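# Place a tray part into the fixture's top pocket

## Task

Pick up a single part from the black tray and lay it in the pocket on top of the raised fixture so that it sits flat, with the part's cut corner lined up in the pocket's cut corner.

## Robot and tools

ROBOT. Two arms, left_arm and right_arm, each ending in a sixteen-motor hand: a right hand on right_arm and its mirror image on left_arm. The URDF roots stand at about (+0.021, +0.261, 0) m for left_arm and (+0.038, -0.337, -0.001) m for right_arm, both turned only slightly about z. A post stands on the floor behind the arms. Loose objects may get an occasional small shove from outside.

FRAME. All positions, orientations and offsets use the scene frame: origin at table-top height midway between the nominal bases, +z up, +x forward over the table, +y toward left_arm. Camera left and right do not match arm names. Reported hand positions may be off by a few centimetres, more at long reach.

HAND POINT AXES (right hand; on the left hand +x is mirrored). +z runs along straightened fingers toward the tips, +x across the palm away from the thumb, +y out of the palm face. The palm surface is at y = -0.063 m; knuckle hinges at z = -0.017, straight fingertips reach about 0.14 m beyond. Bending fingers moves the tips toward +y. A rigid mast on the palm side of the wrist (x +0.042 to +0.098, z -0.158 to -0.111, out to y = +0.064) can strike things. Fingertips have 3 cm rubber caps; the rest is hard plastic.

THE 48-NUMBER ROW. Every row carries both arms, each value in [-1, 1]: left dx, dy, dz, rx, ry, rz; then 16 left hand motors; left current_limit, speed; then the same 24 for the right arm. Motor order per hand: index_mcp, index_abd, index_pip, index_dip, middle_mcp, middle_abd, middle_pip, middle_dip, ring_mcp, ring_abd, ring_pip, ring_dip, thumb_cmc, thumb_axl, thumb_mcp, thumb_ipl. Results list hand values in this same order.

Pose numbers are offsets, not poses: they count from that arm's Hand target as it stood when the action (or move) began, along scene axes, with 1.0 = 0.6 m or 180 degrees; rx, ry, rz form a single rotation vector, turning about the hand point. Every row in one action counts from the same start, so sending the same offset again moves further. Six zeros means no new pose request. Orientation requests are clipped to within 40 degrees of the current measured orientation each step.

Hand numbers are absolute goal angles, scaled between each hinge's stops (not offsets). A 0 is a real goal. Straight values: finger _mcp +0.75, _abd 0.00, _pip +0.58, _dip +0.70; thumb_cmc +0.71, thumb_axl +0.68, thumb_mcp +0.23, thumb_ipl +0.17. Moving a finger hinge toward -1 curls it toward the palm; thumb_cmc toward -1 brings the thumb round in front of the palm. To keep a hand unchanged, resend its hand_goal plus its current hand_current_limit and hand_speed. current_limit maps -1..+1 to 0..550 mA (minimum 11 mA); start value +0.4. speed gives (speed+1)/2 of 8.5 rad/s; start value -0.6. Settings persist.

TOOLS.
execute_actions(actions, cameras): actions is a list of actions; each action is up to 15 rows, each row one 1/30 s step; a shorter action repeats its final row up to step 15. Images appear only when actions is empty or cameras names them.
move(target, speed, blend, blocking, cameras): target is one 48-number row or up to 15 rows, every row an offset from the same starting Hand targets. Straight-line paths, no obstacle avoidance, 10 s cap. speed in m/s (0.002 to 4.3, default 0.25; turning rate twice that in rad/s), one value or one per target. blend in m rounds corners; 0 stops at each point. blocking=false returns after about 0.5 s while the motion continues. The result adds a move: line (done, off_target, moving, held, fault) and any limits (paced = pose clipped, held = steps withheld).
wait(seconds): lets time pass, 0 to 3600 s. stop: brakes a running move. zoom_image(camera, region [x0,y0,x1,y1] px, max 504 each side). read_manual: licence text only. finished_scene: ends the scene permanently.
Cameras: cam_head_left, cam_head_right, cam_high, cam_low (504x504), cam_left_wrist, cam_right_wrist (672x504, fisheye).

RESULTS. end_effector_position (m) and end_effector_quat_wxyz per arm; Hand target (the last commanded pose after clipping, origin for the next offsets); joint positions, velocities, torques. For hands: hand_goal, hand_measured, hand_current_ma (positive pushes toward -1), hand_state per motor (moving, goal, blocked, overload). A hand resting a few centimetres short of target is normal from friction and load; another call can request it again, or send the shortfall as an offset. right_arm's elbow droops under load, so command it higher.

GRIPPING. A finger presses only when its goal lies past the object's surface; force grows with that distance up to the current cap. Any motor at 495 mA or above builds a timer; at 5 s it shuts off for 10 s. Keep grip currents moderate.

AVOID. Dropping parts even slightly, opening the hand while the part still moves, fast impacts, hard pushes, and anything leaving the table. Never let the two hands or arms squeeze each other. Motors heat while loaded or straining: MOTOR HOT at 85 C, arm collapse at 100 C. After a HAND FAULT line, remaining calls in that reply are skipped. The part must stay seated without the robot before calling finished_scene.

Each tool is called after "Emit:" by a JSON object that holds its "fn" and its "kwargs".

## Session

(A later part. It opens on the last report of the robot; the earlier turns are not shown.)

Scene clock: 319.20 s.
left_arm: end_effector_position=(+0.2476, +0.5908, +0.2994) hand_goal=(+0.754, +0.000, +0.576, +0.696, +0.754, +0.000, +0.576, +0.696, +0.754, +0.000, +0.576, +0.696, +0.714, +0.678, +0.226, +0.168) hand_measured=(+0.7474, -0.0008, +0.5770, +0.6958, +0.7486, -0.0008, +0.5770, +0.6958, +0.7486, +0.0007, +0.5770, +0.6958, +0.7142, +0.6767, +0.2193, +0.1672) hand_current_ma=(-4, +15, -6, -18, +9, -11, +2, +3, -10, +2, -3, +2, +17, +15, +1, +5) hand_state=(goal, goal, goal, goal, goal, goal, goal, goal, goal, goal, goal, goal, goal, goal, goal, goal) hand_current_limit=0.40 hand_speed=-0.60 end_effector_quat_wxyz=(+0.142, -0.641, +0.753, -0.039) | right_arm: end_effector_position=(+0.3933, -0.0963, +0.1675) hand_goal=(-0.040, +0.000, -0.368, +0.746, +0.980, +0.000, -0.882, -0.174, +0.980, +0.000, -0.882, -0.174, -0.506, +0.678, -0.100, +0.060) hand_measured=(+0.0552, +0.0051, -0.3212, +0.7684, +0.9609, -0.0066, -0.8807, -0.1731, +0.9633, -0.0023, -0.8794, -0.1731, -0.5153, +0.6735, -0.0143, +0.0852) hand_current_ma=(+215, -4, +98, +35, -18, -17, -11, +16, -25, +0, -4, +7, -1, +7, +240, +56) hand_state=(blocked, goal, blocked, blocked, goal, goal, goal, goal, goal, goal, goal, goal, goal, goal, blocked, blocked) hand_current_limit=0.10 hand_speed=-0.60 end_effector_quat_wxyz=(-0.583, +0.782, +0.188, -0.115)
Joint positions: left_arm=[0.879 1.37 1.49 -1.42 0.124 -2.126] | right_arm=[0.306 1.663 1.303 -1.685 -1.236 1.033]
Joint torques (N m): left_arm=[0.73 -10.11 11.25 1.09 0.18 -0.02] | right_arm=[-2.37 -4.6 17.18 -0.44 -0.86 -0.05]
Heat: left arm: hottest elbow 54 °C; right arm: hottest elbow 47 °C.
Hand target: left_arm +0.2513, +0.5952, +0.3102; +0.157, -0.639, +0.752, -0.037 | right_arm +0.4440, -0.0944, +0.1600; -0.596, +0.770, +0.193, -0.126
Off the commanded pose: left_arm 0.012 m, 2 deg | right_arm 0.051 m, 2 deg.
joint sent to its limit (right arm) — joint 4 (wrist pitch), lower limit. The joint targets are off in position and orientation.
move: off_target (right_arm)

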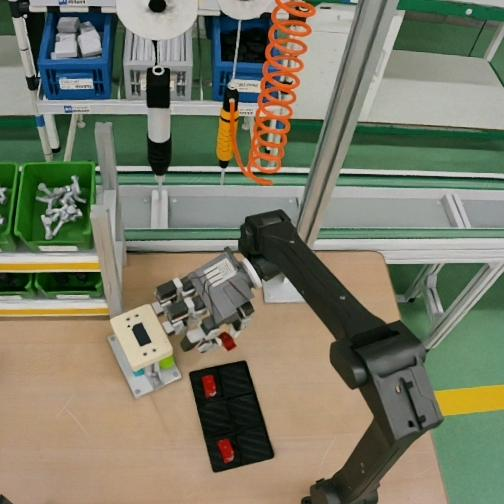

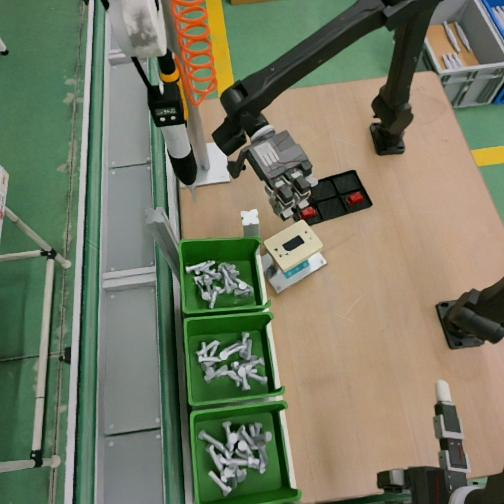

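Emit:
{"fn": "move", "kwargs": {"target": [0,0,0,0,0,0,0.754,0,0.576,0.696,0.754,0,0.576,0.696,0.754,0,0.576,0.696,0.714,0.678,0.226,0.168,0.4,-0.6,0.045,0.0,-0.1,0,0,0,-0.04,0,-0.368,0.745,0.98,0,-0.883,-0.174,0.98,0,-0.883,-0.174,-0.506,0.678,-0.10,0.0595,0.1,-0.6], "speed": 0.1, "cameras": ["cam_head_left","cam_high"]}}

Scene clock: 329.63 s.
left_arm: end_effector_position=(+0.2476, +0.5908, +0.2994) hand_goal=(+0.754, +0.000, +0.576, +0.696, +0.754, +0.000, +0.576, +0.696, +0.754, +0.000, +0.576, +0.696, +0.714, +0.678, +0.226, +0.168) hand_measured=(+0.7486, -0.0008, +0.5782, +0.6958, +0.7486, +0.0007, +0.5770, +0.6958, +0.7486, +0.0007, +0.5757, +0.6971, +0.7154, +0.6777, +0.2183, +0.1681) hand_current_ma=(+9, -10, -3, -7, +16, +6, +8, +14, +0, +15, +9, -6, +18, +9, +2, -6) hand_state=(goal, goal, goal, goal, goal, goal, goal, goal, goal, goal, goal, goal, goal, goal, goal, goal) hand_current_limit=0.40 hand_speed=-0.60 end_effector_quat_wxyz=(+0.142, -0.641, +0.753, -0.039) | right_arm: end_effector_position=(+0.4039, -0.0933, +0.1612) hand_goal=(-0.040, +0.000, -0.368, +0.746, +0.980, +0.000, -0.882, -0.174, +0.980, +0.000, -0.882, -0.174, -0.506, +0.678, -0.100, +0.060) hand_measured=(+0.0552, +0.0051, -0.3199, +0.7684, +0.9597, +0.0007, -0.8807, -0.1719, +0.9633, -0.0008, -0.8807, -0.1719, -0.5002, +0.6820, -0.0153, +0.0862) hand_current_ma=(+211, +8, +85, +24, -40, +0, +15, +9, -10, -10, -13, +2, +10, +14, +210, +44) hand_state=(blocked, goal, blocked, blocked, goal, goal, goal, goal, goal, goal, goal, goal, goal, goal, blocked, blocked) hand_current_limit=0.10 hand_speed=-0.60 end_effector_quat_wxyz=(-0.587, +0.770, +0.235, -0.083)
Joint positions: left_arm=[0.879 1.37 1.49 -1.42 0.124 -2.126] | right_arm=[0.305 1.673 1.303 -1.685 -1.229 0.906]
Joint torques (N m): left_arm=[0.62 -10.34 11.18 1.1 0.19 -0.03] | right_arm=[-3.55 6.3 17.61 -0.46 -0.88 -0.04]
Motor temperatures (°C): left_arm=[32 28 54 27 28 25] | right_arm=[26 33 50 25 33 25]
Heat: left arm: hottest elbow 54 °C; right arm: hottest elbow 50 °C.
Hand target: left_arm +0.2513, +0.5952, +0.3102; +0.157, -0.639, +0.752, -0.037 | right_arm +0.4710, -0.0944, +0.1000; -0.596, +0.770, +0.193, -0.126
Off the commanded pose: left_arm 0.012 m, 2 deg | right_arm 0.091 m, 7 deg.
joint at its limit (right arm) — joint 4 (wrist pitch), lower limit.
move: off_target (right_arm)

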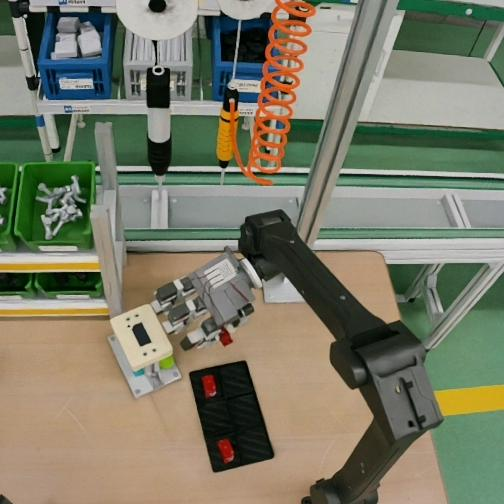

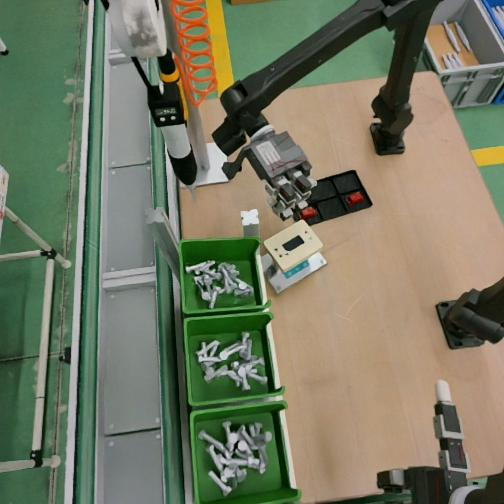

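Emit:
{"fn": "zoom_image", "kwargs": {"camera": "cam_high", "region": [210, 80, 350, 240]}}

Emit:
{"fn": "zoom_image", "kwargs": {"camera": "cam_head_left", "region": [100, 200, 300, 400]}}

Scaled by 3.150 from the camera's image (finer frame: 720x720).

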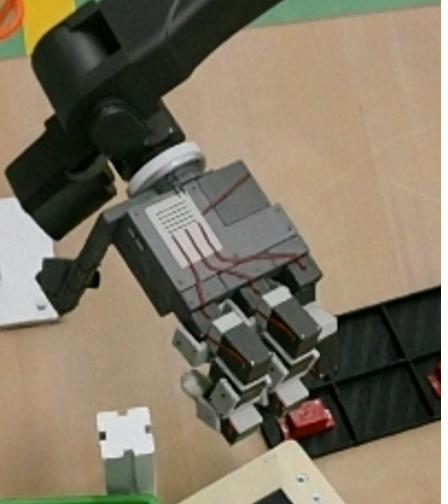

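Scaled by 2.520 from the camera's image (finer frame: 720x720).

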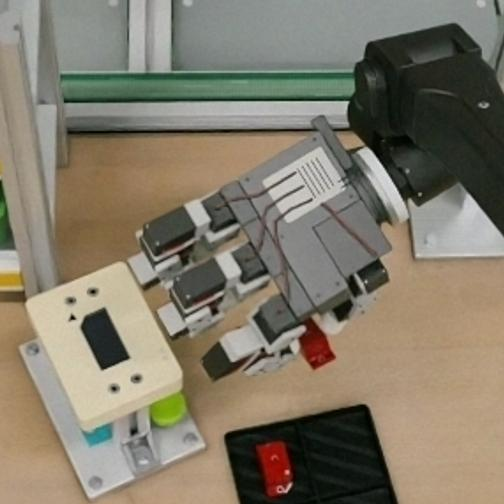

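Emit:
{"fn": "wait", "kwargs": {"seconds": 0, "cameras": ["cam_low","cam_left_wrist","cam_right_wrist"]}}

Emit:
{"fn": "zoom_image", "kwargs": {"camera": "cam_low", "region": [90, 40, 300, 290]}}

Emit:
{"fn": "zoom_image", "kwargs": {"camera": "cam_left_wrist", "region": [60, 240, 340, 504]}}

Scene clock: 341.40 s.
left_arm: end_effector_position=(+0.2476, +0.5908, +0.2994) hand_goal=(+0.754, +0.000, +0.576, +0.696, +0.754, +0.000, +0.576, +0.696, +0.754, +0.000, +0.576, +0.696, +0.714, +0.678, +0.226, +0.168) hand_measured=(+0.7474, +0.0007, +0.5770, +0.6958, +0.7486, -0.0008, +0.5782, +0.6945, +0.7486, -0.0008, +0.5770, +0.6971, +0.7154, +0.6767, +0.2183, +0.1672) hand_current_ma=(+13, -11, -13, -16, -2, -9, -8, -7, -16, +5, -16, -2, -7, -13, -6, -4) hand_state=(goal, goal, goal, goal, goal, goal, goal, goal, goal, goal, goal, goal, goal, goal, goal, goal) hand_current_limit=0.40 hand_speed=-0.60 end_effector_quat_wxyz=(+0.142, -0.641, +0.753, -0.039) | right_arm: end_effector_position=(+0.4040, -0.0933, +0.1612) hand_goal=(-0.040, +0.000, -0.368, +0.746, +0.980, +0.000, -0.882, -0.174, +0.980, +0.000, -0.882, -0.174, -0.506, +0.678, -0.100, +0.060) hand_measured=(+0.0564, +0.0051, -0.3212, +0.7684, +0.9609, +0.0007, -0.8807, -0.1731, +0.9633, -0.0023, -0.8807, -0.1731, -0.5002, +0.6820, -0.0153, +0.0852) hand_current_ma=(+218, -6, +91, +38, -31, -18, -6, +7, -16, -19, -18, +13, +21, +19, +239, +47) hand_state=(blocked, goal, blocked, blocked, goal, goal, goal, goal, goal, goal, goal, goal, goal, goal, blocked, blocked) hand_current_limit=0.10 hand_speed=-0.60 end_effector_quat_wxyz=(-0.587, +0.770, +0.236, -0.083)
Joint positions: left_arm=[0.879 1.37 1.49 -1.42 0.124 -2.126] | right_arm=[0.305 1.673 1.303 -1.685 -1.229 0.906]
Joint torques (N m): left_arm=[0.44 -10.34 11.19 1.06 0.19 -0.06] | right_arm=[-3.78 6.3 17.61 -0.46 -0.87 -0.07]
Heat: left arm: hottest elbow 54 °C; right arm: hottest elbow 52 °C.
Hand target: left_arm +0.2513, +0.5952, +0.3102; +0.157, -0.639, +0.752, -0.037 | right_arm +0.4710, -0.0944, +0.1000; -0.596, +0.770, +0.193, -0.126
Off the commanded pose: left_arm 0.012 m, 2 deg | right_arm 0.091 m, 7 deg.
cam_right_wrist: T_world_to_cam=[[-0.48273, -0.50252, -0.71725, 0.29201], [-0.20414, -0.73186, 0.65016, -0.14125], [-0.85164, 0.46027, 0.25071, 0.46834]] pos_world=[0.51098, -0.1722, 0.18387]

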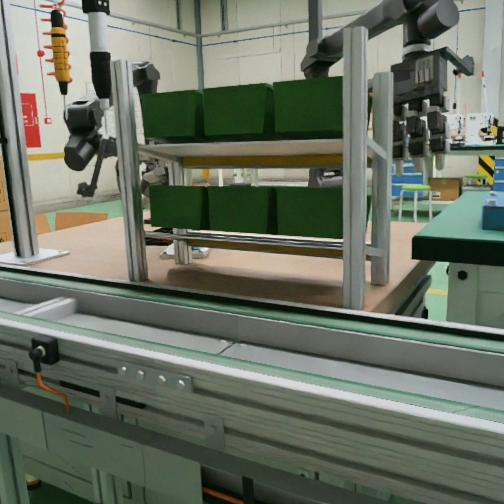

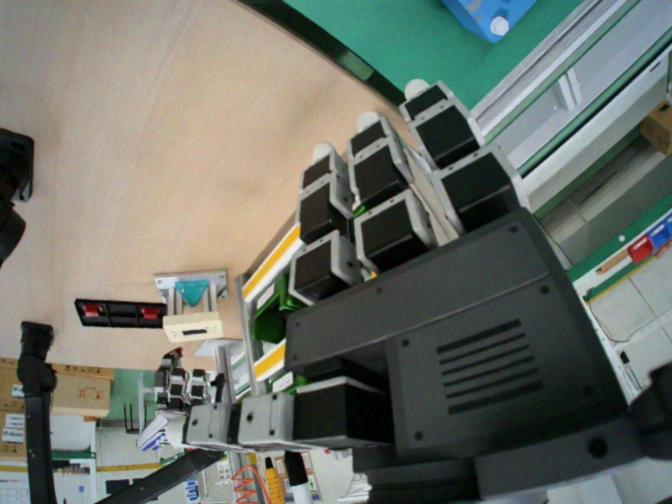

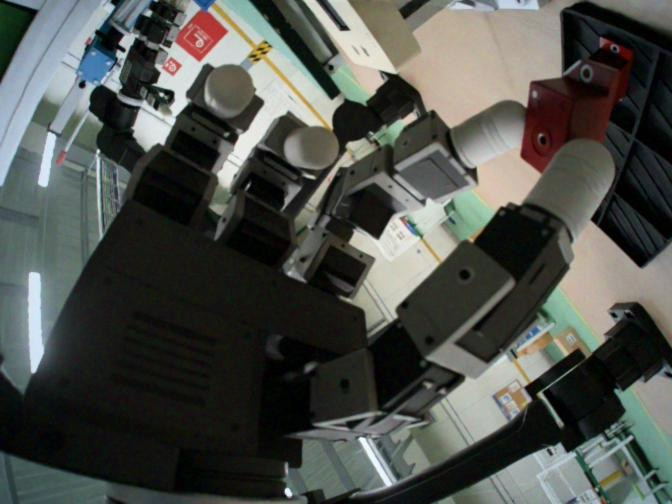

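Scaled by 2.016 from the camera's image (finer frame: 720x720).

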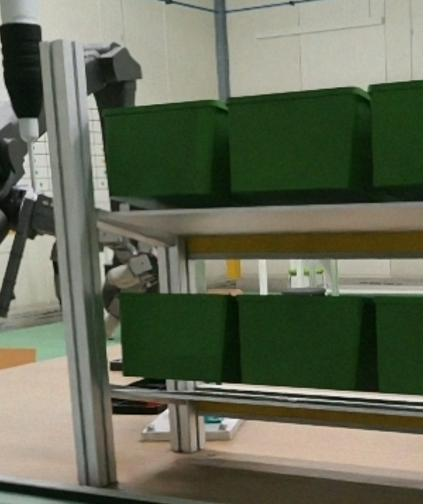

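Scaled by 1.800 from the camera's image (finer frame: 960x720).

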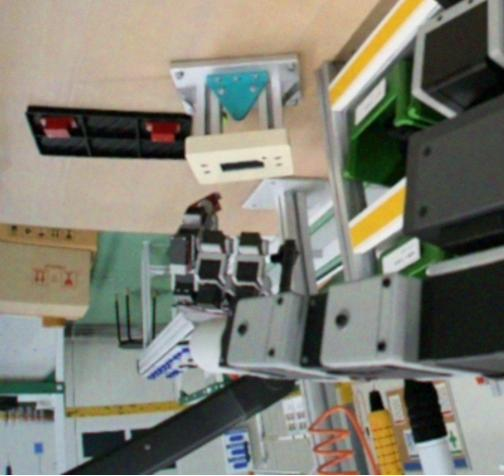

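Emit:
{"fn": "move", "kwargs": {"target": [0,0,0,0,0,0,0.754,0,0.576,0.696,0.754,0,0.576,0.696,0.754,0,0.576,0.696,0.714,0.678,0.226,0.168,0.4,-0.6,-0.1,0.0,0.1,0,0,0,-0.04,0,-0.368,0.745,0.98,0,-0.883,-0.174,0.98,0,-0.883,-0.174,-0.506,0.678,-0.10,0.0595,0.1,-0.6], "speed": 0.1, "cameras": []}}

Scene clock: 351.97 s.
left_arm: end_effector_position=(+0.2476, +0.5908, +0.2994) hand_goal=(+0.754, +0.000, +0.576, +0.696, +0.754, +0.000, +0.576, +0.696, +0.754, +0.000, +0.576, +0.696, +0.714, +0.678, +0.226, +0.168) hand_measured=(+0.7486, -0.0008, +0.5770, +0.6958, +0.7486, -0.0008, +0.5770, +0.6958, +0.7498, -0.0008, +0.5770, +0.6958, +0.7142, +0.6767, +0.2173, +0.1681) hand_current_ma=(+20, +7, -13, -9, +6, -4, +0, +0, -20, -3, +1, +1, +0, +10, +3, +10) hand_state=(goal, goal, goal, goal, goal, goal, goal, goal, goal, goal, goal, goal, goal, goal, goal, goal) hand_current_limit=0.40 hand_speed=-0.60 end_effector_quat_wxyz=(+0.142, -0.641, +0.753, -0.039) | right_arm: end_effector_position=(+0.3962, -0.0945, +0.1677) hand_goal=(-0.040, +0.000, -0.368, +0.746, +0.980, +0.000, -0.882, -0.174, +0.980, +0.000, -0.882, -0.174, -0.506, +0.678, -0.100, +0.060) hand_measured=(+0.0552, +0.0051, -0.3212, +0.7684, +0.9609, +0.0007, -0.8807, -0.1719, +0.9621, -0.0023, -0.8807, -0.1731, -0.5014, +0.6809, -0.0153, +0.0852) hand_current_ma=(+231, +13, +77, +36, -29, -22, -3, +14, -8, -21, -2, -7, -5, +12, +239, +32) hand_state=(blocked, goal, blocked, blocked, goal, goal, goal, goal, goal, goal, goal, goal, goal, goal, blocked, blocked) hand_current_limit=0.10 hand_speed=-0.60 end_effector_quat_wxyz=(-0.588, +0.777, +0.201, -0.103)
Joint positions: left_arm=[0.879 1.37 1.49 -1.42 0.124 -2.126] | right_arm=[0.306 1.662 1.302 -1.685 -1.242 0.995]
Joint torques (N m): left_arm=[0.32 -10.23 11.18 1.13 0.19 -0.07] | right_arm=[-0.91 -9.29 10.77 -0.49 -0.97 0.14]
Heat: left arm: hottest elbow 54 °C; right arm: hottest elbow 54 °C.
Hand target: left_arm +0.2513, +0.5952, +0.3102; +0.157, -0.639, +0.752, -0.037 | right_arm +0.4110, -0.0945, +0.1601; -0.596, +0.770, +0.193, -0.126
Off the commanded pose: left_arm 0.012 m, 2 deg | right_arm 0.017 m, 3 deg.
joint sent to its limit (right arm) — joint 4 (wrist pitch), lower limit. The joint targets still meet the commanded pose.
move: off_target (right_arm)

Emit:
{"fn": "move", "kwargs": {"target": [0,0,0,0,0,0,0.754,0,0.576,0.696,0.754,0,0.576,0.696,0.754,0,0.576,0.696,0.714,0.678,0.226,0.168,0.4,-0.6,0.05,-0.08,0.0,0,0,0,-0.04,0,-0.368,0.745,0.98,0,-0.883,-0.174,0.98,0,-0.883,-0.174,-0.506,0.678,-0.10,0.0595,0.1,-0.6], "speed": 0.1, "cameras": ["cam_head_left","cam_high","cam_low"]}}

Scene clock: 366.37 s.
left_arm: end_effector_position=(+0.2476, +0.5908, +0.2994) hand_goal=(+0.754, +0.000, +0.576, +0.696, +0.754, +0.000, +0.576, +0.696, +0.754, +0.000, +0.576, +0.696, +0.714, +0.678, +0.226, +0.168) hand_measured=(+0.7498, +0.0007, +0.5770, +0.6958, +0.7486, +0.0007, +0.5757, +0.6958, +0.7486, -0.0008, +0.5757, +0.6958, +0.7142, +0.6777, +0.2193, +0.1681) hand_current_ma=(+7, -12, -9, -19, +15, -12, +23, -5, +16, -15, +7, +12, -2, +21, -4, -4) hand_state=(goal, goal, goal, goal, goal, goal, goal, goal, goal, goal, goal, goal, goal, goal, goal, goal) hand_current_limit=0.40 hand_speed=-0.60 end_effector_quat_wxyz=(+0.142, -0.641, +0.753, -0.039) | right_arm: end_effector_position=(+0.4122, -0.1329, +0.1603) hand_goal=(-0.040, +0.000, -0.368, +0.746, +0.980, +0.000, -0.882, -0.174, +0.980, +0.000, -0.882, -0.174, -0.506, +0.678, -0.100, +0.060) hand_measured=(+0.0564, +0.0051, -0.3212, +0.7684, +0.9609, +0.0021, -0.8807, -0.1719, +0.9633, -0.0008, -0.8807, -0.1731, -0.5127, +0.6735, -0.0143, +0.0852) hand_current_ma=(+223, -18, +96, +32, -35, +6, +3, +9, -21, -11, +3, +0, -32, -15, +214, +46) hand_state=(blocked, goal, blocked, blocked, goal, goal, goal, goal, goal, goal, goal, goal, goal, goal, blocked, blocked) hand_current_limit=0.10 hand_speed=-0.60 end_effector_quat_wxyz=(-0.570, +0.797, +0.180, -0.089)
Joint positions: left_arm=[0.879 1.37 1.49 -1.42 0.124 -2.126] | right_arm=[0.225 1.663 1.301 -1.686 -1.184 0.995]
Joint torques (N m): left_arm=[0.5 -10.46 11.15 1.09 0.21 -0.07] | right_arm=[-2.55 -9.93 12.63 -0.44 -0.82 0.04]
Heat: left arm: hottest elbow 54 °C; right arm: hottest elbow 54 °C.
Hand target: left_arm +0.2513, +0.5952, +0.3102; +0.157, -0.639, +0.752, -0.037 | right_arm +0.4409, -0.1425, +0.1600; -0.596, +0.770, +0.193, -0.126
Off the commanded pose: left_arm 0.012 m, 2 deg | right_arm 0.030 m, 6 deg.
joint sent to its limit (right arm) — joint 4 (wrist pitch), lower limit. The joint targets are off in orientation, not in position.
move: off_target (right_arm)

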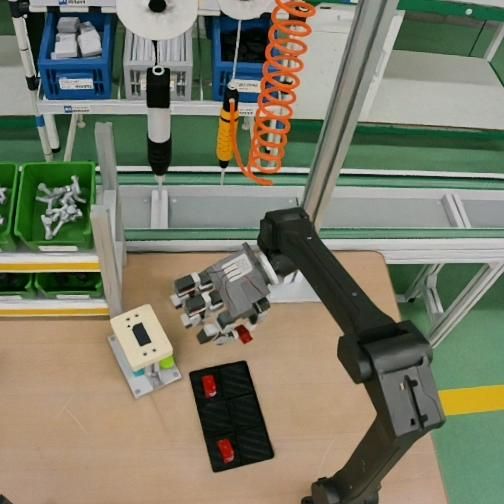

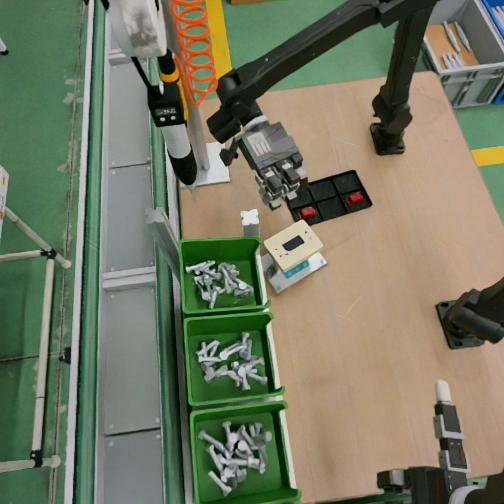

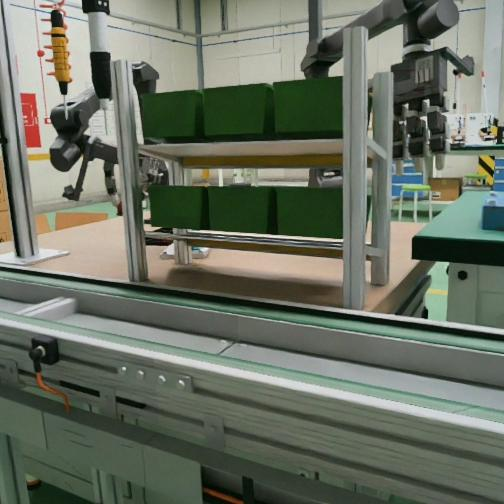

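Emit:
{"fn": "move", "kwargs": {"target": [0,0,0,0,0,0,0.754,0,0.576,0.696,0.754,0,0.576,0.696,0.754,0,0.576,0.696,0.714,0.678,0.226,0.168,0.4,-0.6,0.04,0.05,-0.133,0,0,0,-0.04,0,-0.368,0.745,0.98,0,-0.883,-0.174,0.98,0,-0.883,-0.174,-0.506,0.678,-0.10,0.0595,0.1,-0.6], "speed": 0.1, "cameras": ["cam_head_left"]}}

Scene clock: 374.40 s.
left_arm: end_effector_position=(+0.2476, +0.5908, +0.2994) hand_goal=(+0.754, +0.000, +0.576, +0.696, +0.754, +0.000, +0.576, +0.696, +0.754, +0.000, +0.576, +0.696, +0.714, +0.678, +0.226, +0.168) hand_measured=(+0.7486, -0.0008, +0.5770, +0.6958, +0.7486, -0.0008, +0.5757, +0.6958, +0.7486, +0.0007, +0.5770, +0.6958, +0.7142, +0.6777, +0.2193, +0.1672) hand_current_ma=(-11, -18, -13, -17, +23, -5, +11, +2, -8, -6, +2, -3, +5, -3, +8, +11) hand_state=(goal, goal, goal, goal, goal, goal, goal, goal, goal, goal, goal, goal, goal, goal, goal, goal) hand_current_limit=0.40 hand_speed=-0.60 end_effector_quat_wxyz=(+0.142, -0.641, +0.753, -0.039) | right_arm: end_effector_position=(+0.4248, -0.1254, +0.1564) hand_goal=(-0.040, +0.000, -0.368, +0.746, +0.980, +0.000, -0.882, -0.174, +0.980, +0.000, -0.882, -0.174, -0.506, +0.678, -0.100, +0.060) hand_measured=(+0.0564, +0.0065, -0.3212, +0.7684, +0.9609, +0.0007, -0.8807, -0.1719, +0.9621, -0.0008, -0.8794, -0.1731, -0.4989, +0.6830, -0.0143, +0.0852) hand_current_ma=(+207, -2, +108, +31, -43, +5, +2, +11, -26, -14, -3, +3, +0, +24, +239, +57) hand_state=(blocked, goal, blocked, blocked, goal, goal, goal, goal, goal, goal, goal, goal, goal, goal, blocked, blocked) hand_current_limit=0.10 hand_speed=-0.60 end_effector_quat_wxyz=(-0.583, +0.778, +0.229, -0.050)
Joint positions: left_arm=[0.879 1.37 1.49 -1.42 0.124 -2.126] | right_arm=[0.226 1.675 1.301 -1.686 -1.205 0.853]
Joint torques (N m): left_arm=[0.73 -10.7 11.23 1.17 0.2 -0.06] | right_arm=[-0.03 6.89 14.26 -0.4 -0.97 -0.08]
Heat: left arm: hottest elbow 54 °C; right arm: hottest elbow 54 °C.
Hand target: left_arm +0.2513, +0.5952, +0.3102; +0.157, -0.639, +0.752, -0.037 | right_arm +0.4650, -0.1125, +0.0802; -0.596, +0.770, +0.193, -0.126
Off the commanded pose: left_arm 0.012 m, 2 deg | right_arm 0.087 m, 10 deg.
joint sent to its limit (right arm) — joint 4 (wrist pitch), lower limit. The joint targets are off in position, not in orientation.
move: off_target (right_arm)

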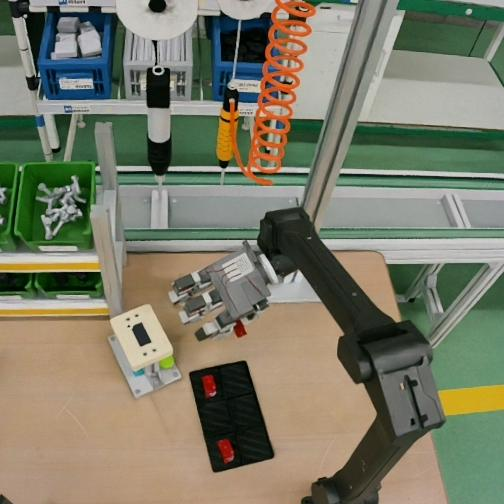

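Emit:
{"fn": "move", "kwargs": {"target": [0,0,0,0,0,0,0.754,0,0.576,0.696,0.754,0,0.576,0.696,0.754,0,0.576,0.696,0.714,0.678,0.226,0.168,0.4,-0.6,0.017,0.033,-0.09,0,0,0,-0.04,0,-0.368,0.745,0.98,0,-0.883,-0.174,0.98,0,-0.883,-0.174,-0.506,0.678,-0.10,0.0595,0.1,-0.6], "speed": 0.08, "cameras": ["cam_head_left","cam_high"]}}

Scene clock: 380.30 s.
left_arm: end_effector_position=(+0.2476, +0.5908, +0.2994) hand_goal=(+0.754, +0.000, +0.576, +0.696, +0.754, +0.000, +0.576, +0.696, +0.754, +0.000, +0.576, +0.696, +0.714, +0.678, +0.226, +0.168) hand_measured=(+0.7486, -0.0008, +0.5757, +0.6971, +0.7486, -0.0008, +0.5770, +0.6971, +0.7498, -0.0008, +0.5757, +0.6971, +0.7129, +0.6777, +0.2183, +0.1672) hand_current_ma=(+16, -6, -2, +6, +15, -10, +10, +3, -8, +2, -4, +2, +4, +5, -9, +6) hand_state=(goal, goal, goal, goal, goal, goal, goal, goal, goal, goal, goal, goal, goal, goal, goal, goal) hand_current_limit=0.40 hand_speed=-0.60 end_effector_quat_wxyz=(+0.142, -0.641, +0.753, -0.039) | right_arm: end_effector_position=(+0.4433, -0.1174, +0.1472) hand_goal=(-0.040, +0.000, -0.368, +0.746, +0.980, +0.000, -0.882, -0.174, +0.980, +0.000, -0.882, -0.174, -0.506, +0.678, -0.100, +0.060) hand_measured=(+0.0564, +0.0051, -0.3212, +0.7684, +0.9609, +0.0021, -0.8794, -0.1719, +0.9621, -0.0008, -0.8794, -0.1744, -0.4977, +0.6820, -0.0153, +0.0862) hand_current_ma=(+209, -8, +75, +48, -41, -1, -7, +21, -16, -10, +4, -8, -3, +12, +222, +67) hand_state=(blocked, goal, blocked, blocked, goal, goal, goal, goal, goal, goal, goal, goal, goal, goal, blocked, blocked) hand_current_limit=0.10 hand_speed=-0.60 end_effector_quat_wxyz=(-0.584, +0.772, +0.251, -0.014)
Joint positions: left_arm=[0.879 1.37 1.49 -1.42 0.124 -2.126] | right_arm=[0.231 1.683 1.295 -1.576 -1.219 0.864]
Joint torques (N m): left_arm=[0.5 -10.52 11.19 1.02 0.19 -0.04] | right_arm=[1.61 11.87 12.05 0.35 -1.02 0.05]
Motor temperatures (°C): left_arm=[32 28 55 26 28 24] | right_arm=[26 31 55 25 34 25]
Heat: left arm: hottest elbow 55 °C; right arm: hottest elbow 55 °C.
Hand target: left_arm +0.2513, +0.5952, +0.3102; +0.157, -0.639, +0.752, -0.037 | right_arm +0.4753, -0.0927, +0.0262; -0.596, +0.770, +0.193, -0.126
Off the commanded pose: left_arm 0.012 m, 2 deg | right_arm 0.127 m, 15 deg.
move: off_target (right_arm)

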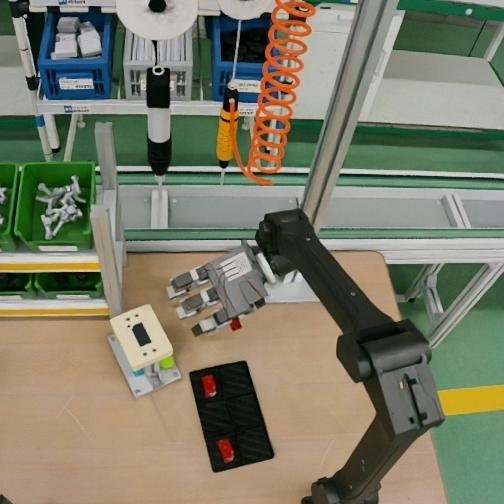

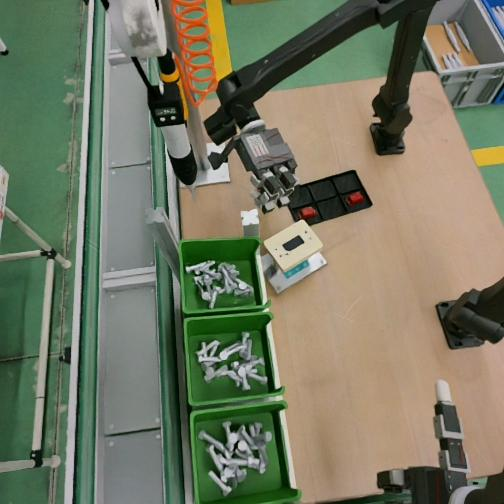

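Emit:
{"fn": "move", "kwargs": {"target": [[0,0,0,0,0,0,0.754,0,0.576,0.696,0.754,0,0.576,0.696,0.754,0,0.576,0.696,0.714,0.678,0.226,0.168,0.4,-0.6,-0.109,-0.0955,0.29,0,0,-0.08,-0.04,0,-0.368,0.745,0.98,0,-0.883,-0.174,0.98,0,-0.883,-0.174,-0.506,0.678,-0.10,0.0595,0.1,-0.6],[0,0,0,0,0,0,0.754,0,0.576,0.696,0.754,0,0.576,0.696,0.754,0,0.576,0.696,0.714,0.678,0.226,0.168,0.4,-0.6,-0.242,-0.254,0.206,0,0,-0.208,-0.04,0,-0.368,0.745,0.98,0,-0.883,-0.174,0.98,0,-0.883,-0.174,-0.506,0.678,-0.10,0.0595,0.1,-0.6]], "speed": 0.12, "blend": [0.03,0], "cameras": ["cam_head_left","cam_high"]}}

Scene clock: 398.47 s.
left_arm: end_effector_position=(+0.2476, +0.5908, +0.2994) hand_goal=(+0.754, +0.000, +0.576, +0.696, +0.754, +0.000, +0.576, +0.696, +0.754, +0.000, +0.576, +0.696, +0.714, +0.678, +0.226, +0.168) hand_measured=(+0.7486, +0.0007, +0.5782, +0.6958, +0.7486, +0.0007, +0.5770, +0.6971, +0.7486, -0.0008, +0.5770, +0.6971, +0.7129, +0.6777, +0.2193, +0.1681) hand_current_ma=(+15, -3, +7, -13, +12, +8, -3, -1, +0, +8, +9, +11, -5, +1, -7, +1) hand_state=(goal, goal, goal, goal, goal, goal, goal, goal, goal, goal, goal, goal, goal, goal, goal, goal) hand_current_limit=0.40 hand_speed=-0.60 end_effector_quat_wxyz=(+0.142, -0.641, +0.753, -0.039) | right_arm: end_effector_position=(+0.3277, -0.2420, +0.1438) hand_goal=(-0.040, +0.000, -0.368, +0.746, +0.980, +0.000, -0.882, -0.174, +0.980, +0.000, -0.882, -0.174, -0.506, +0.678, -0.100, +0.060) hand_measured=(+0.0552, +0.0065, -0.3199, +0.7684, +0.9609, +0.0007, -0.8807, -0.1719, +0.9621, +0.0007, -0.8794, -0.1731, -0.5127, +0.6735, -0.0153, +0.0862) hand_current_ma=(+226, +6, +72, +33, -38, -18, +0, +14, -3, -15, -21, -3, -6, -11, +236, +48) hand_state=(blocked, goal, blocked, blocked, goal, goal, goal, goal, goal, goal, goal, goal, goal, goal, blocked, blocked) hand_current_limit=0.10 hand_speed=-0.60 end_effector_quat_wxyz=(-0.605, +0.791, -0.064, +0.061)
Joint positions: left_arm=[0.879 1.37 1.49 -1.42 0.124 -2.126] | right_arm=[-0.147 1.184 0.749 -1.13 -1.308 1.558]
Joint torques (N m): left_arm=[0.44 -10.75 11.1 1.13 0.19 -0.05] | right_arm=[-0.85 -7.53 8.25 1.05 -1.03 0.14]
Motor temperatures (°C): left_arm=[32 28 55 26 28 24] | right_arm=[26 32 52 25 34 25]
Heat: left arm: hottest elbow 55 °C; right arm: hottest elbow 52 °C.
Hand target: left_arm +0.2513, +0.5952, +0.3102; +0.157, -0.639, +0.752, -0.037 | right_arm +0.3301, -0.2451, +0.1499; -0.604, +0.791, -0.065, +0.072
Off the commanded pose: left_arm 0.012 m, 2 deg | right_arm 0.007 m, 1 deg.
move: done

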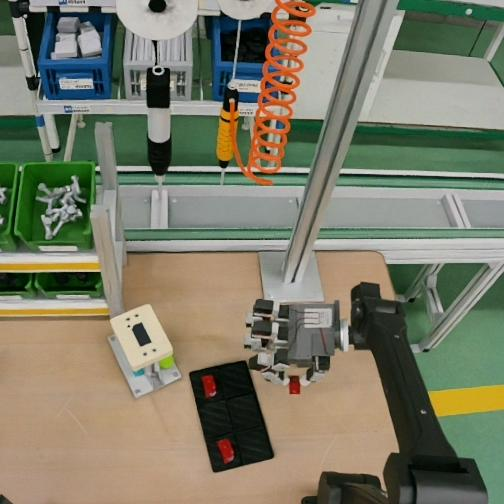

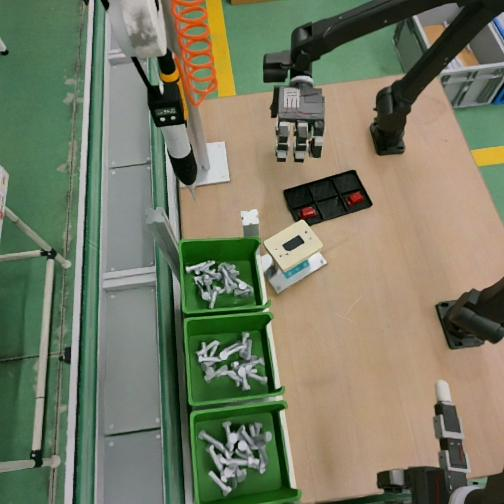

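Emit:
{"fn": "move", "kwargs": {"target": [0,0,0,0,0,0,0.754,0,0.576,0.696,0.754,0,0.576,0.696,0.754,0,0.576,0.696,0.714,0.678,0.226,0.168,0.4,-0.6,0.0,0.0,-0.135,0,0,0,-0.04,0,-0.368,0.745,0.98,0,-0.883,-0.174,0.98,0,-0.883,-0.174,-0.506,0.678,-0.10,0.0595,0.1,-0.6], "speed": 0.1, "cameras": ["cam_head_left","cam_head_right","cam_high","cam_right_wrist"]}}

Emit:
{"fn": "zoom_image", "kwargs": {"camera": "cam_head_left", "region": [220, 280, 380, 440]}}

Emit:
{"fn": "zoom_image", "kwargs": {"camera": "cam_right_wrist", "region": [350, 0, 672, 320]}}

Scene clock: 401.80 s.
left_arm: end_effector_position=(+0.2476, +0.5908, +0.2994) hand_goal=(+0.754, +0.000, +0.576, +0.696, +0.754, +0.000, +0.576, +0.696, +0.754, +0.000, +0.576, +0.696, +0.714, +0.678, +0.226, +0.168) hand_measured=(+0.7486, +0.0007, +0.5770, +0.6958, +0.7486, +0.0007, +0.5757, +0.6958, +0.7486, -0.0008, +0.5770, +0.6958, +0.7154, +0.6777, +0.2193, +0.1672) hand_current_ma=(-17, -5, -1, -9, -3, -10, +16, +15, -21, -2, +2, +17, +3, +15, -3, +14) hand_state=(goal, goal, goal, goal, goal, goal, goal, goal, goal, goal, goal, goal, goal, goal, goal, goal) hand_current_limit=0.40 hand_speed=-0.60 end_effector_quat_wxyz=(+0.142, -0.641, +0.753, -0.039) | right_arm: end_effector_position=(+0.3275, -0.2425, +0.0697) hand_goal=(-0.040, +0.000, -0.368, +0.746, +0.980, +0.000, -0.882, -0.174, +0.980, +0.000, -0.882, -0.174, -0.506, +0.678, -0.100, +0.060) hand_measured=(+0.0552, +0.0036, -0.3199, +0.7684, +0.9609, +0.0021, -0.8794, -0.1719, +0.9633, +0.0007, -0.8807, -0.1731, -0.5115, +0.6820, -0.0153, +0.0852) hand_current_ma=(+223, -1, +77, +37, -19, -20, -8, +5, -28, +15, -12, +5, -9, +17, +218, +53) hand_state=(blocked, goal, blocked, blocked, goal, goal, goal, goal, goal, goal, goal, goal, goal, goal, blocked, blocked) hand_current_limit=0.10 hand_speed=-0.60 end_effector_quat_wxyz=(-0.604, +0.792, -0.058, +0.070)
Joint positions: left_arm=[0.879 1.37 1.49 -1.42 0.124 -2.126] | right_arm=[-0.148 1.303 0.619 -0.856 -1.307 1.561]
Joint torques (N m): left_arm=[0.85 -10.4 11.19 0.95 0.19 -0.04] | right_arm=[-0.79 -5.77 6.98 1.06 -1.04 0.11]
Motor temperatures (°C): left_arm=[32 28 55 26 28 24] | right_arm=[26 31 51 25 34 25]
Heat: left arm: hottest elbow 55 °C; right arm: hottest elbow 51 °C.
Hand target: left_arm +0.2513, +0.5952, +0.3102; +0.157, -0.639, +0.752, -0.037 | right_arm +0.3301, -0.2451, +0.0688; -0.605, +0.791, -0.065, +0.072
Off the commanded pose: left_arm 0.012 m, 2 deg | right_arm 0.004 m, 1 deg.
move: done
cam_right_wrist: T_world_to_cam=[[-0.75779, -0.0617, -0.64957, 0.30673], [-0.54243, -0.49374, 0.6797, -0.04013], [-0.36266, 0.86742, 0.34069, 0.4271]] pos_world=[0.36556, -0.37136, 0.08101]

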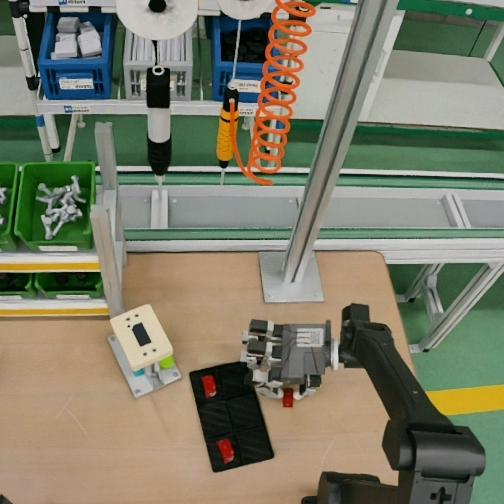

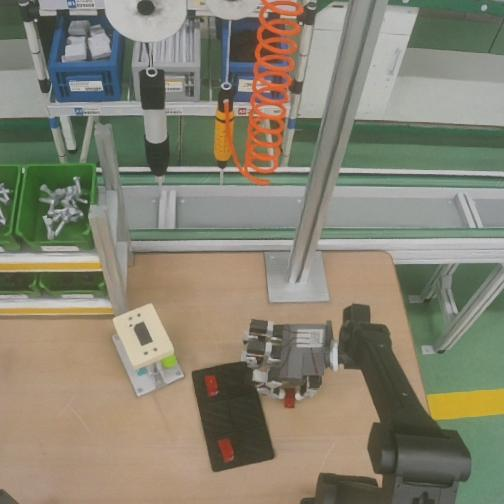

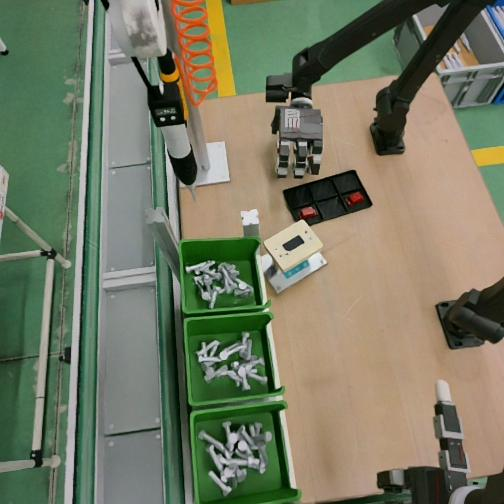

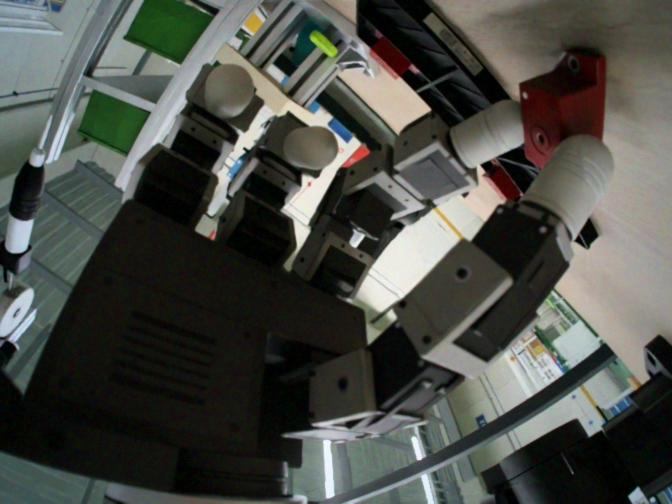

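Scaled by 3.150 from the camera's image (finer frame: 720x720).

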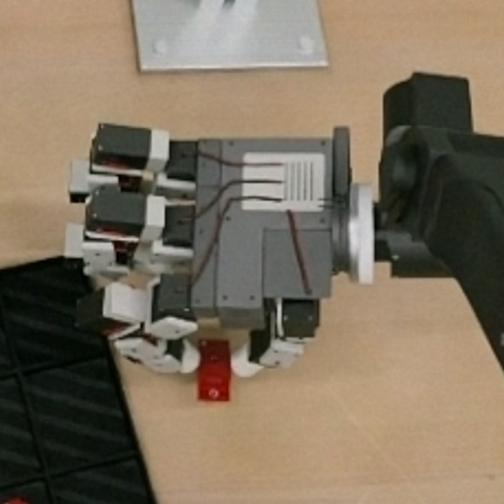

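Scaled by 1.565 from the camera's image (finer frame: 960x720).

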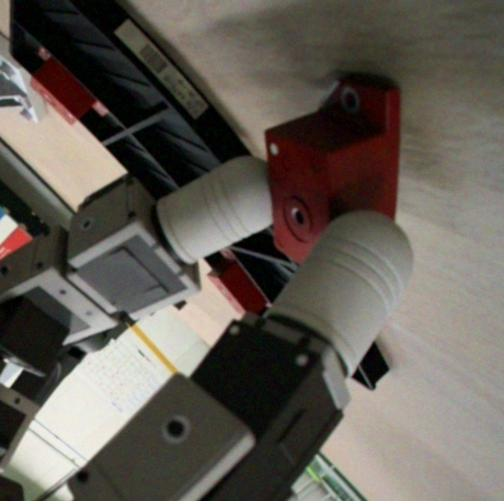

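Emit:
{"fn": "move", "kwargs": {"target": [0,0,0,0,0,0,0.754,0,0.576,0.696,0.754,0,0.576,0.696,0.754,0,0.576,0.696,0.714,0.678,0.226,0.168,0.4,-0.6,0.0,0.0,-0.0213,0,0,0,-0.04,0,-0.368,0.745,0.98,0,-0.883,-0.174,0.98,0,-0.883,-0.174,-0.506,0.678,-0.10,0.0595,0.1,-0.6], "speed": 0.03, "cameras": ["cam_head_left","cam_head_right","cam_right_wrist"]}}

Emit:
{"fn": "zoom_image", "kwargs": {"camera": "cam_right_wrist", "region": [430, 0, 672, 220]}}

Scene clock: 404.80 s.
left_arm: end_effector_position=(+0.2476, +0.5908, +0.2994) hand_goal=(+0.754, +0.000, +0.576, +0.696, +0.754, +0.000, +0.576, +0.696, +0.754, +0.000, +0.576, +0.696, +0.714, +0.678, +0.226, +0.168) hand_measured=(+0.7486, -0.0008, +0.5770, +0.6971, +0.7486, -0.0008, +0.5770, +0.6958, +0.7498, +0.0007, +0.5770, +0.6958, +0.7129, +0.6777, +0.2183, +0.1681) hand_current_ma=(+2, -17, -2, -10, +5, -13, -7, +9, -7, +8, +0, -8, +7, -13, -3, -3) hand_state=(goal, goal, goal, goal, goal, goal, goal, goal, goal, goal, goal, goal, goal, goal, goal, goal) hand_current_limit=0.40 hand_speed=-0.60 end_effector_quat_wxyz=(+0.142, -0.641, +0.753, -0.039) | right_arm: end_effector_position=(+0.3282, -0.2423, +0.0610) hand_goal=(-0.040, +0.000, -0.368, +0.746, +0.980, +0.000, -0.882, -0.174, +0.980, +0.000, -0.882, -0.174, -0.506, +0.678, -0.100, +0.060) hand_measured=(+0.0540, +0.0051, -0.3251, +0.7671, +0.9609, +0.0021, -0.8807, -0.1719, +0.9633, -0.0008, -0.8794, -0.1731, -0.5127, +0.6820, -0.0133, +0.0890) hand_current_ma=(+205, +19, +80, +45, -47, -8, -11, +5, -22, -8, -19, +10, -14, +10, +230, +36) hand_state=(blocked, goal, blocked, blocked, goal, goal, goal, goal, goal, goal, goal, goal, goal, goal, blocked, blocked) hand_current_limit=0.10 hand_speed=-0.60 end_effector_quat_wxyz=(-0.605, +0.791, -0.060, +0.070)
Joint positions: left_arm=[0.879 1.37 1.49 -1.42 0.124 -2.126] | right_arm=[-0.148 1.324 0.607 -0.814 -1.31 1.573]
Joint torques (N m): left_arm=[0.5 -10.46 11.23 1.06 0.21 -0.04] | right_arm=[-0.62 -5.19 6.39 1.26 -0.94 0.01]
Motor temperatures (°C): left_arm=[32 28 55 26 28 24] | right_arm=[26 31 50 25 34 25]
Heat: left arm: hottest elbow 55 °C; right arm: hottest elbow 50 °C.
Hand target: left_arm +0.2513, +0.5952, +0.3102; +0.157, -0.639, +0.752, -0.037 | right_arm +0.3300, -0.2451, +0.0561; -0.604, +0.791, -0.065, +0.072
Off the commanded pose: left_arm 0.012 m, 2 deg | right_arm 0.006 m, 1 deg.
move: done
cam_right_wrist: T_world_to_cam=[[-0.75962, -0.05747, -0.64782, 0.30312], [-0.5422, -0.49411, 0.67961, -0.03393], [-0.35915, 0.8675, 0.34418, 0.42883]] pos_world=[0.36587, -0.37135, 0.07183]

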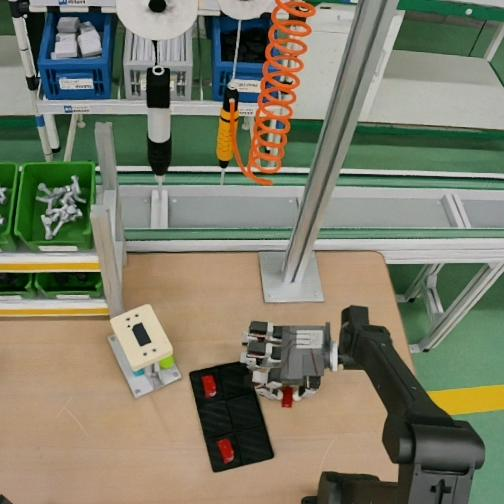

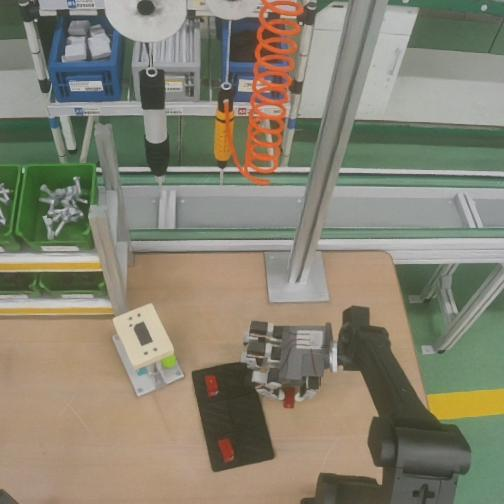

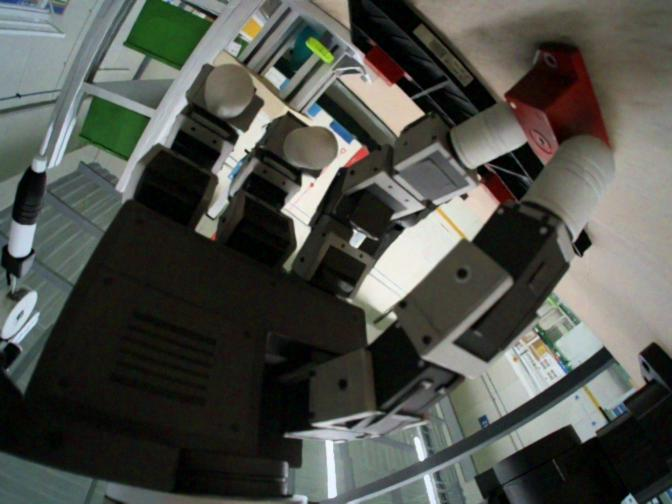

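Scaled by 2.083 from the camera's image (finer frame: 960x720).

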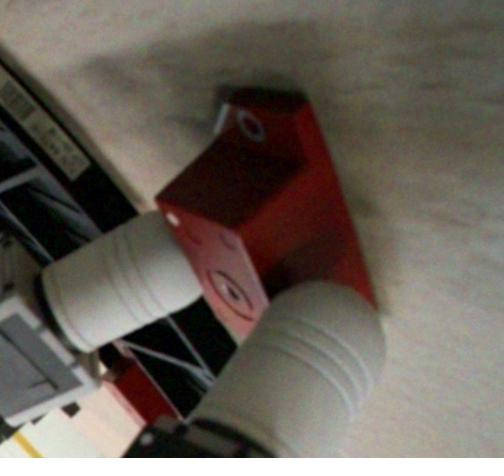

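Emit:
{"fn": "zoom_image", "kwargs": {"camera": "cam_head_left", "region": [240, 340, 340, 440]}}

Emit:
{"fn": "zoom_image", "kwargs": {"camera": "cam_head_right", "region": [240, 340, 340, 440]}}

Scaled by 5.040 from the camera's image (finer frame: 720x720).

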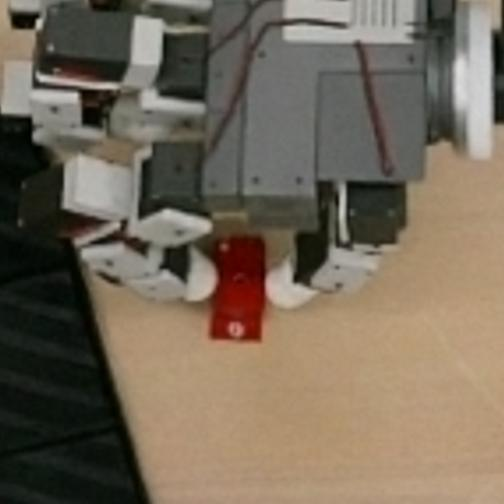

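Scaled by 5.040 from the camera's image (finer frame: 720x720).

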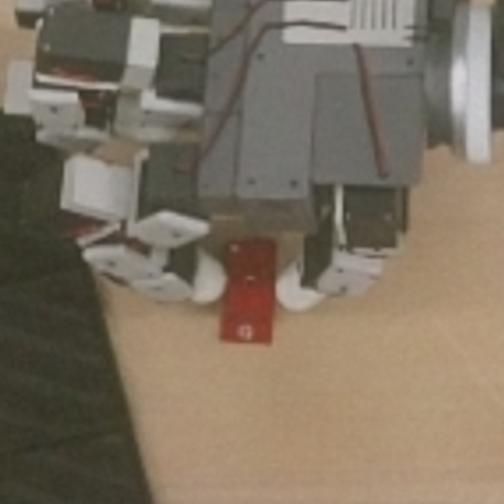

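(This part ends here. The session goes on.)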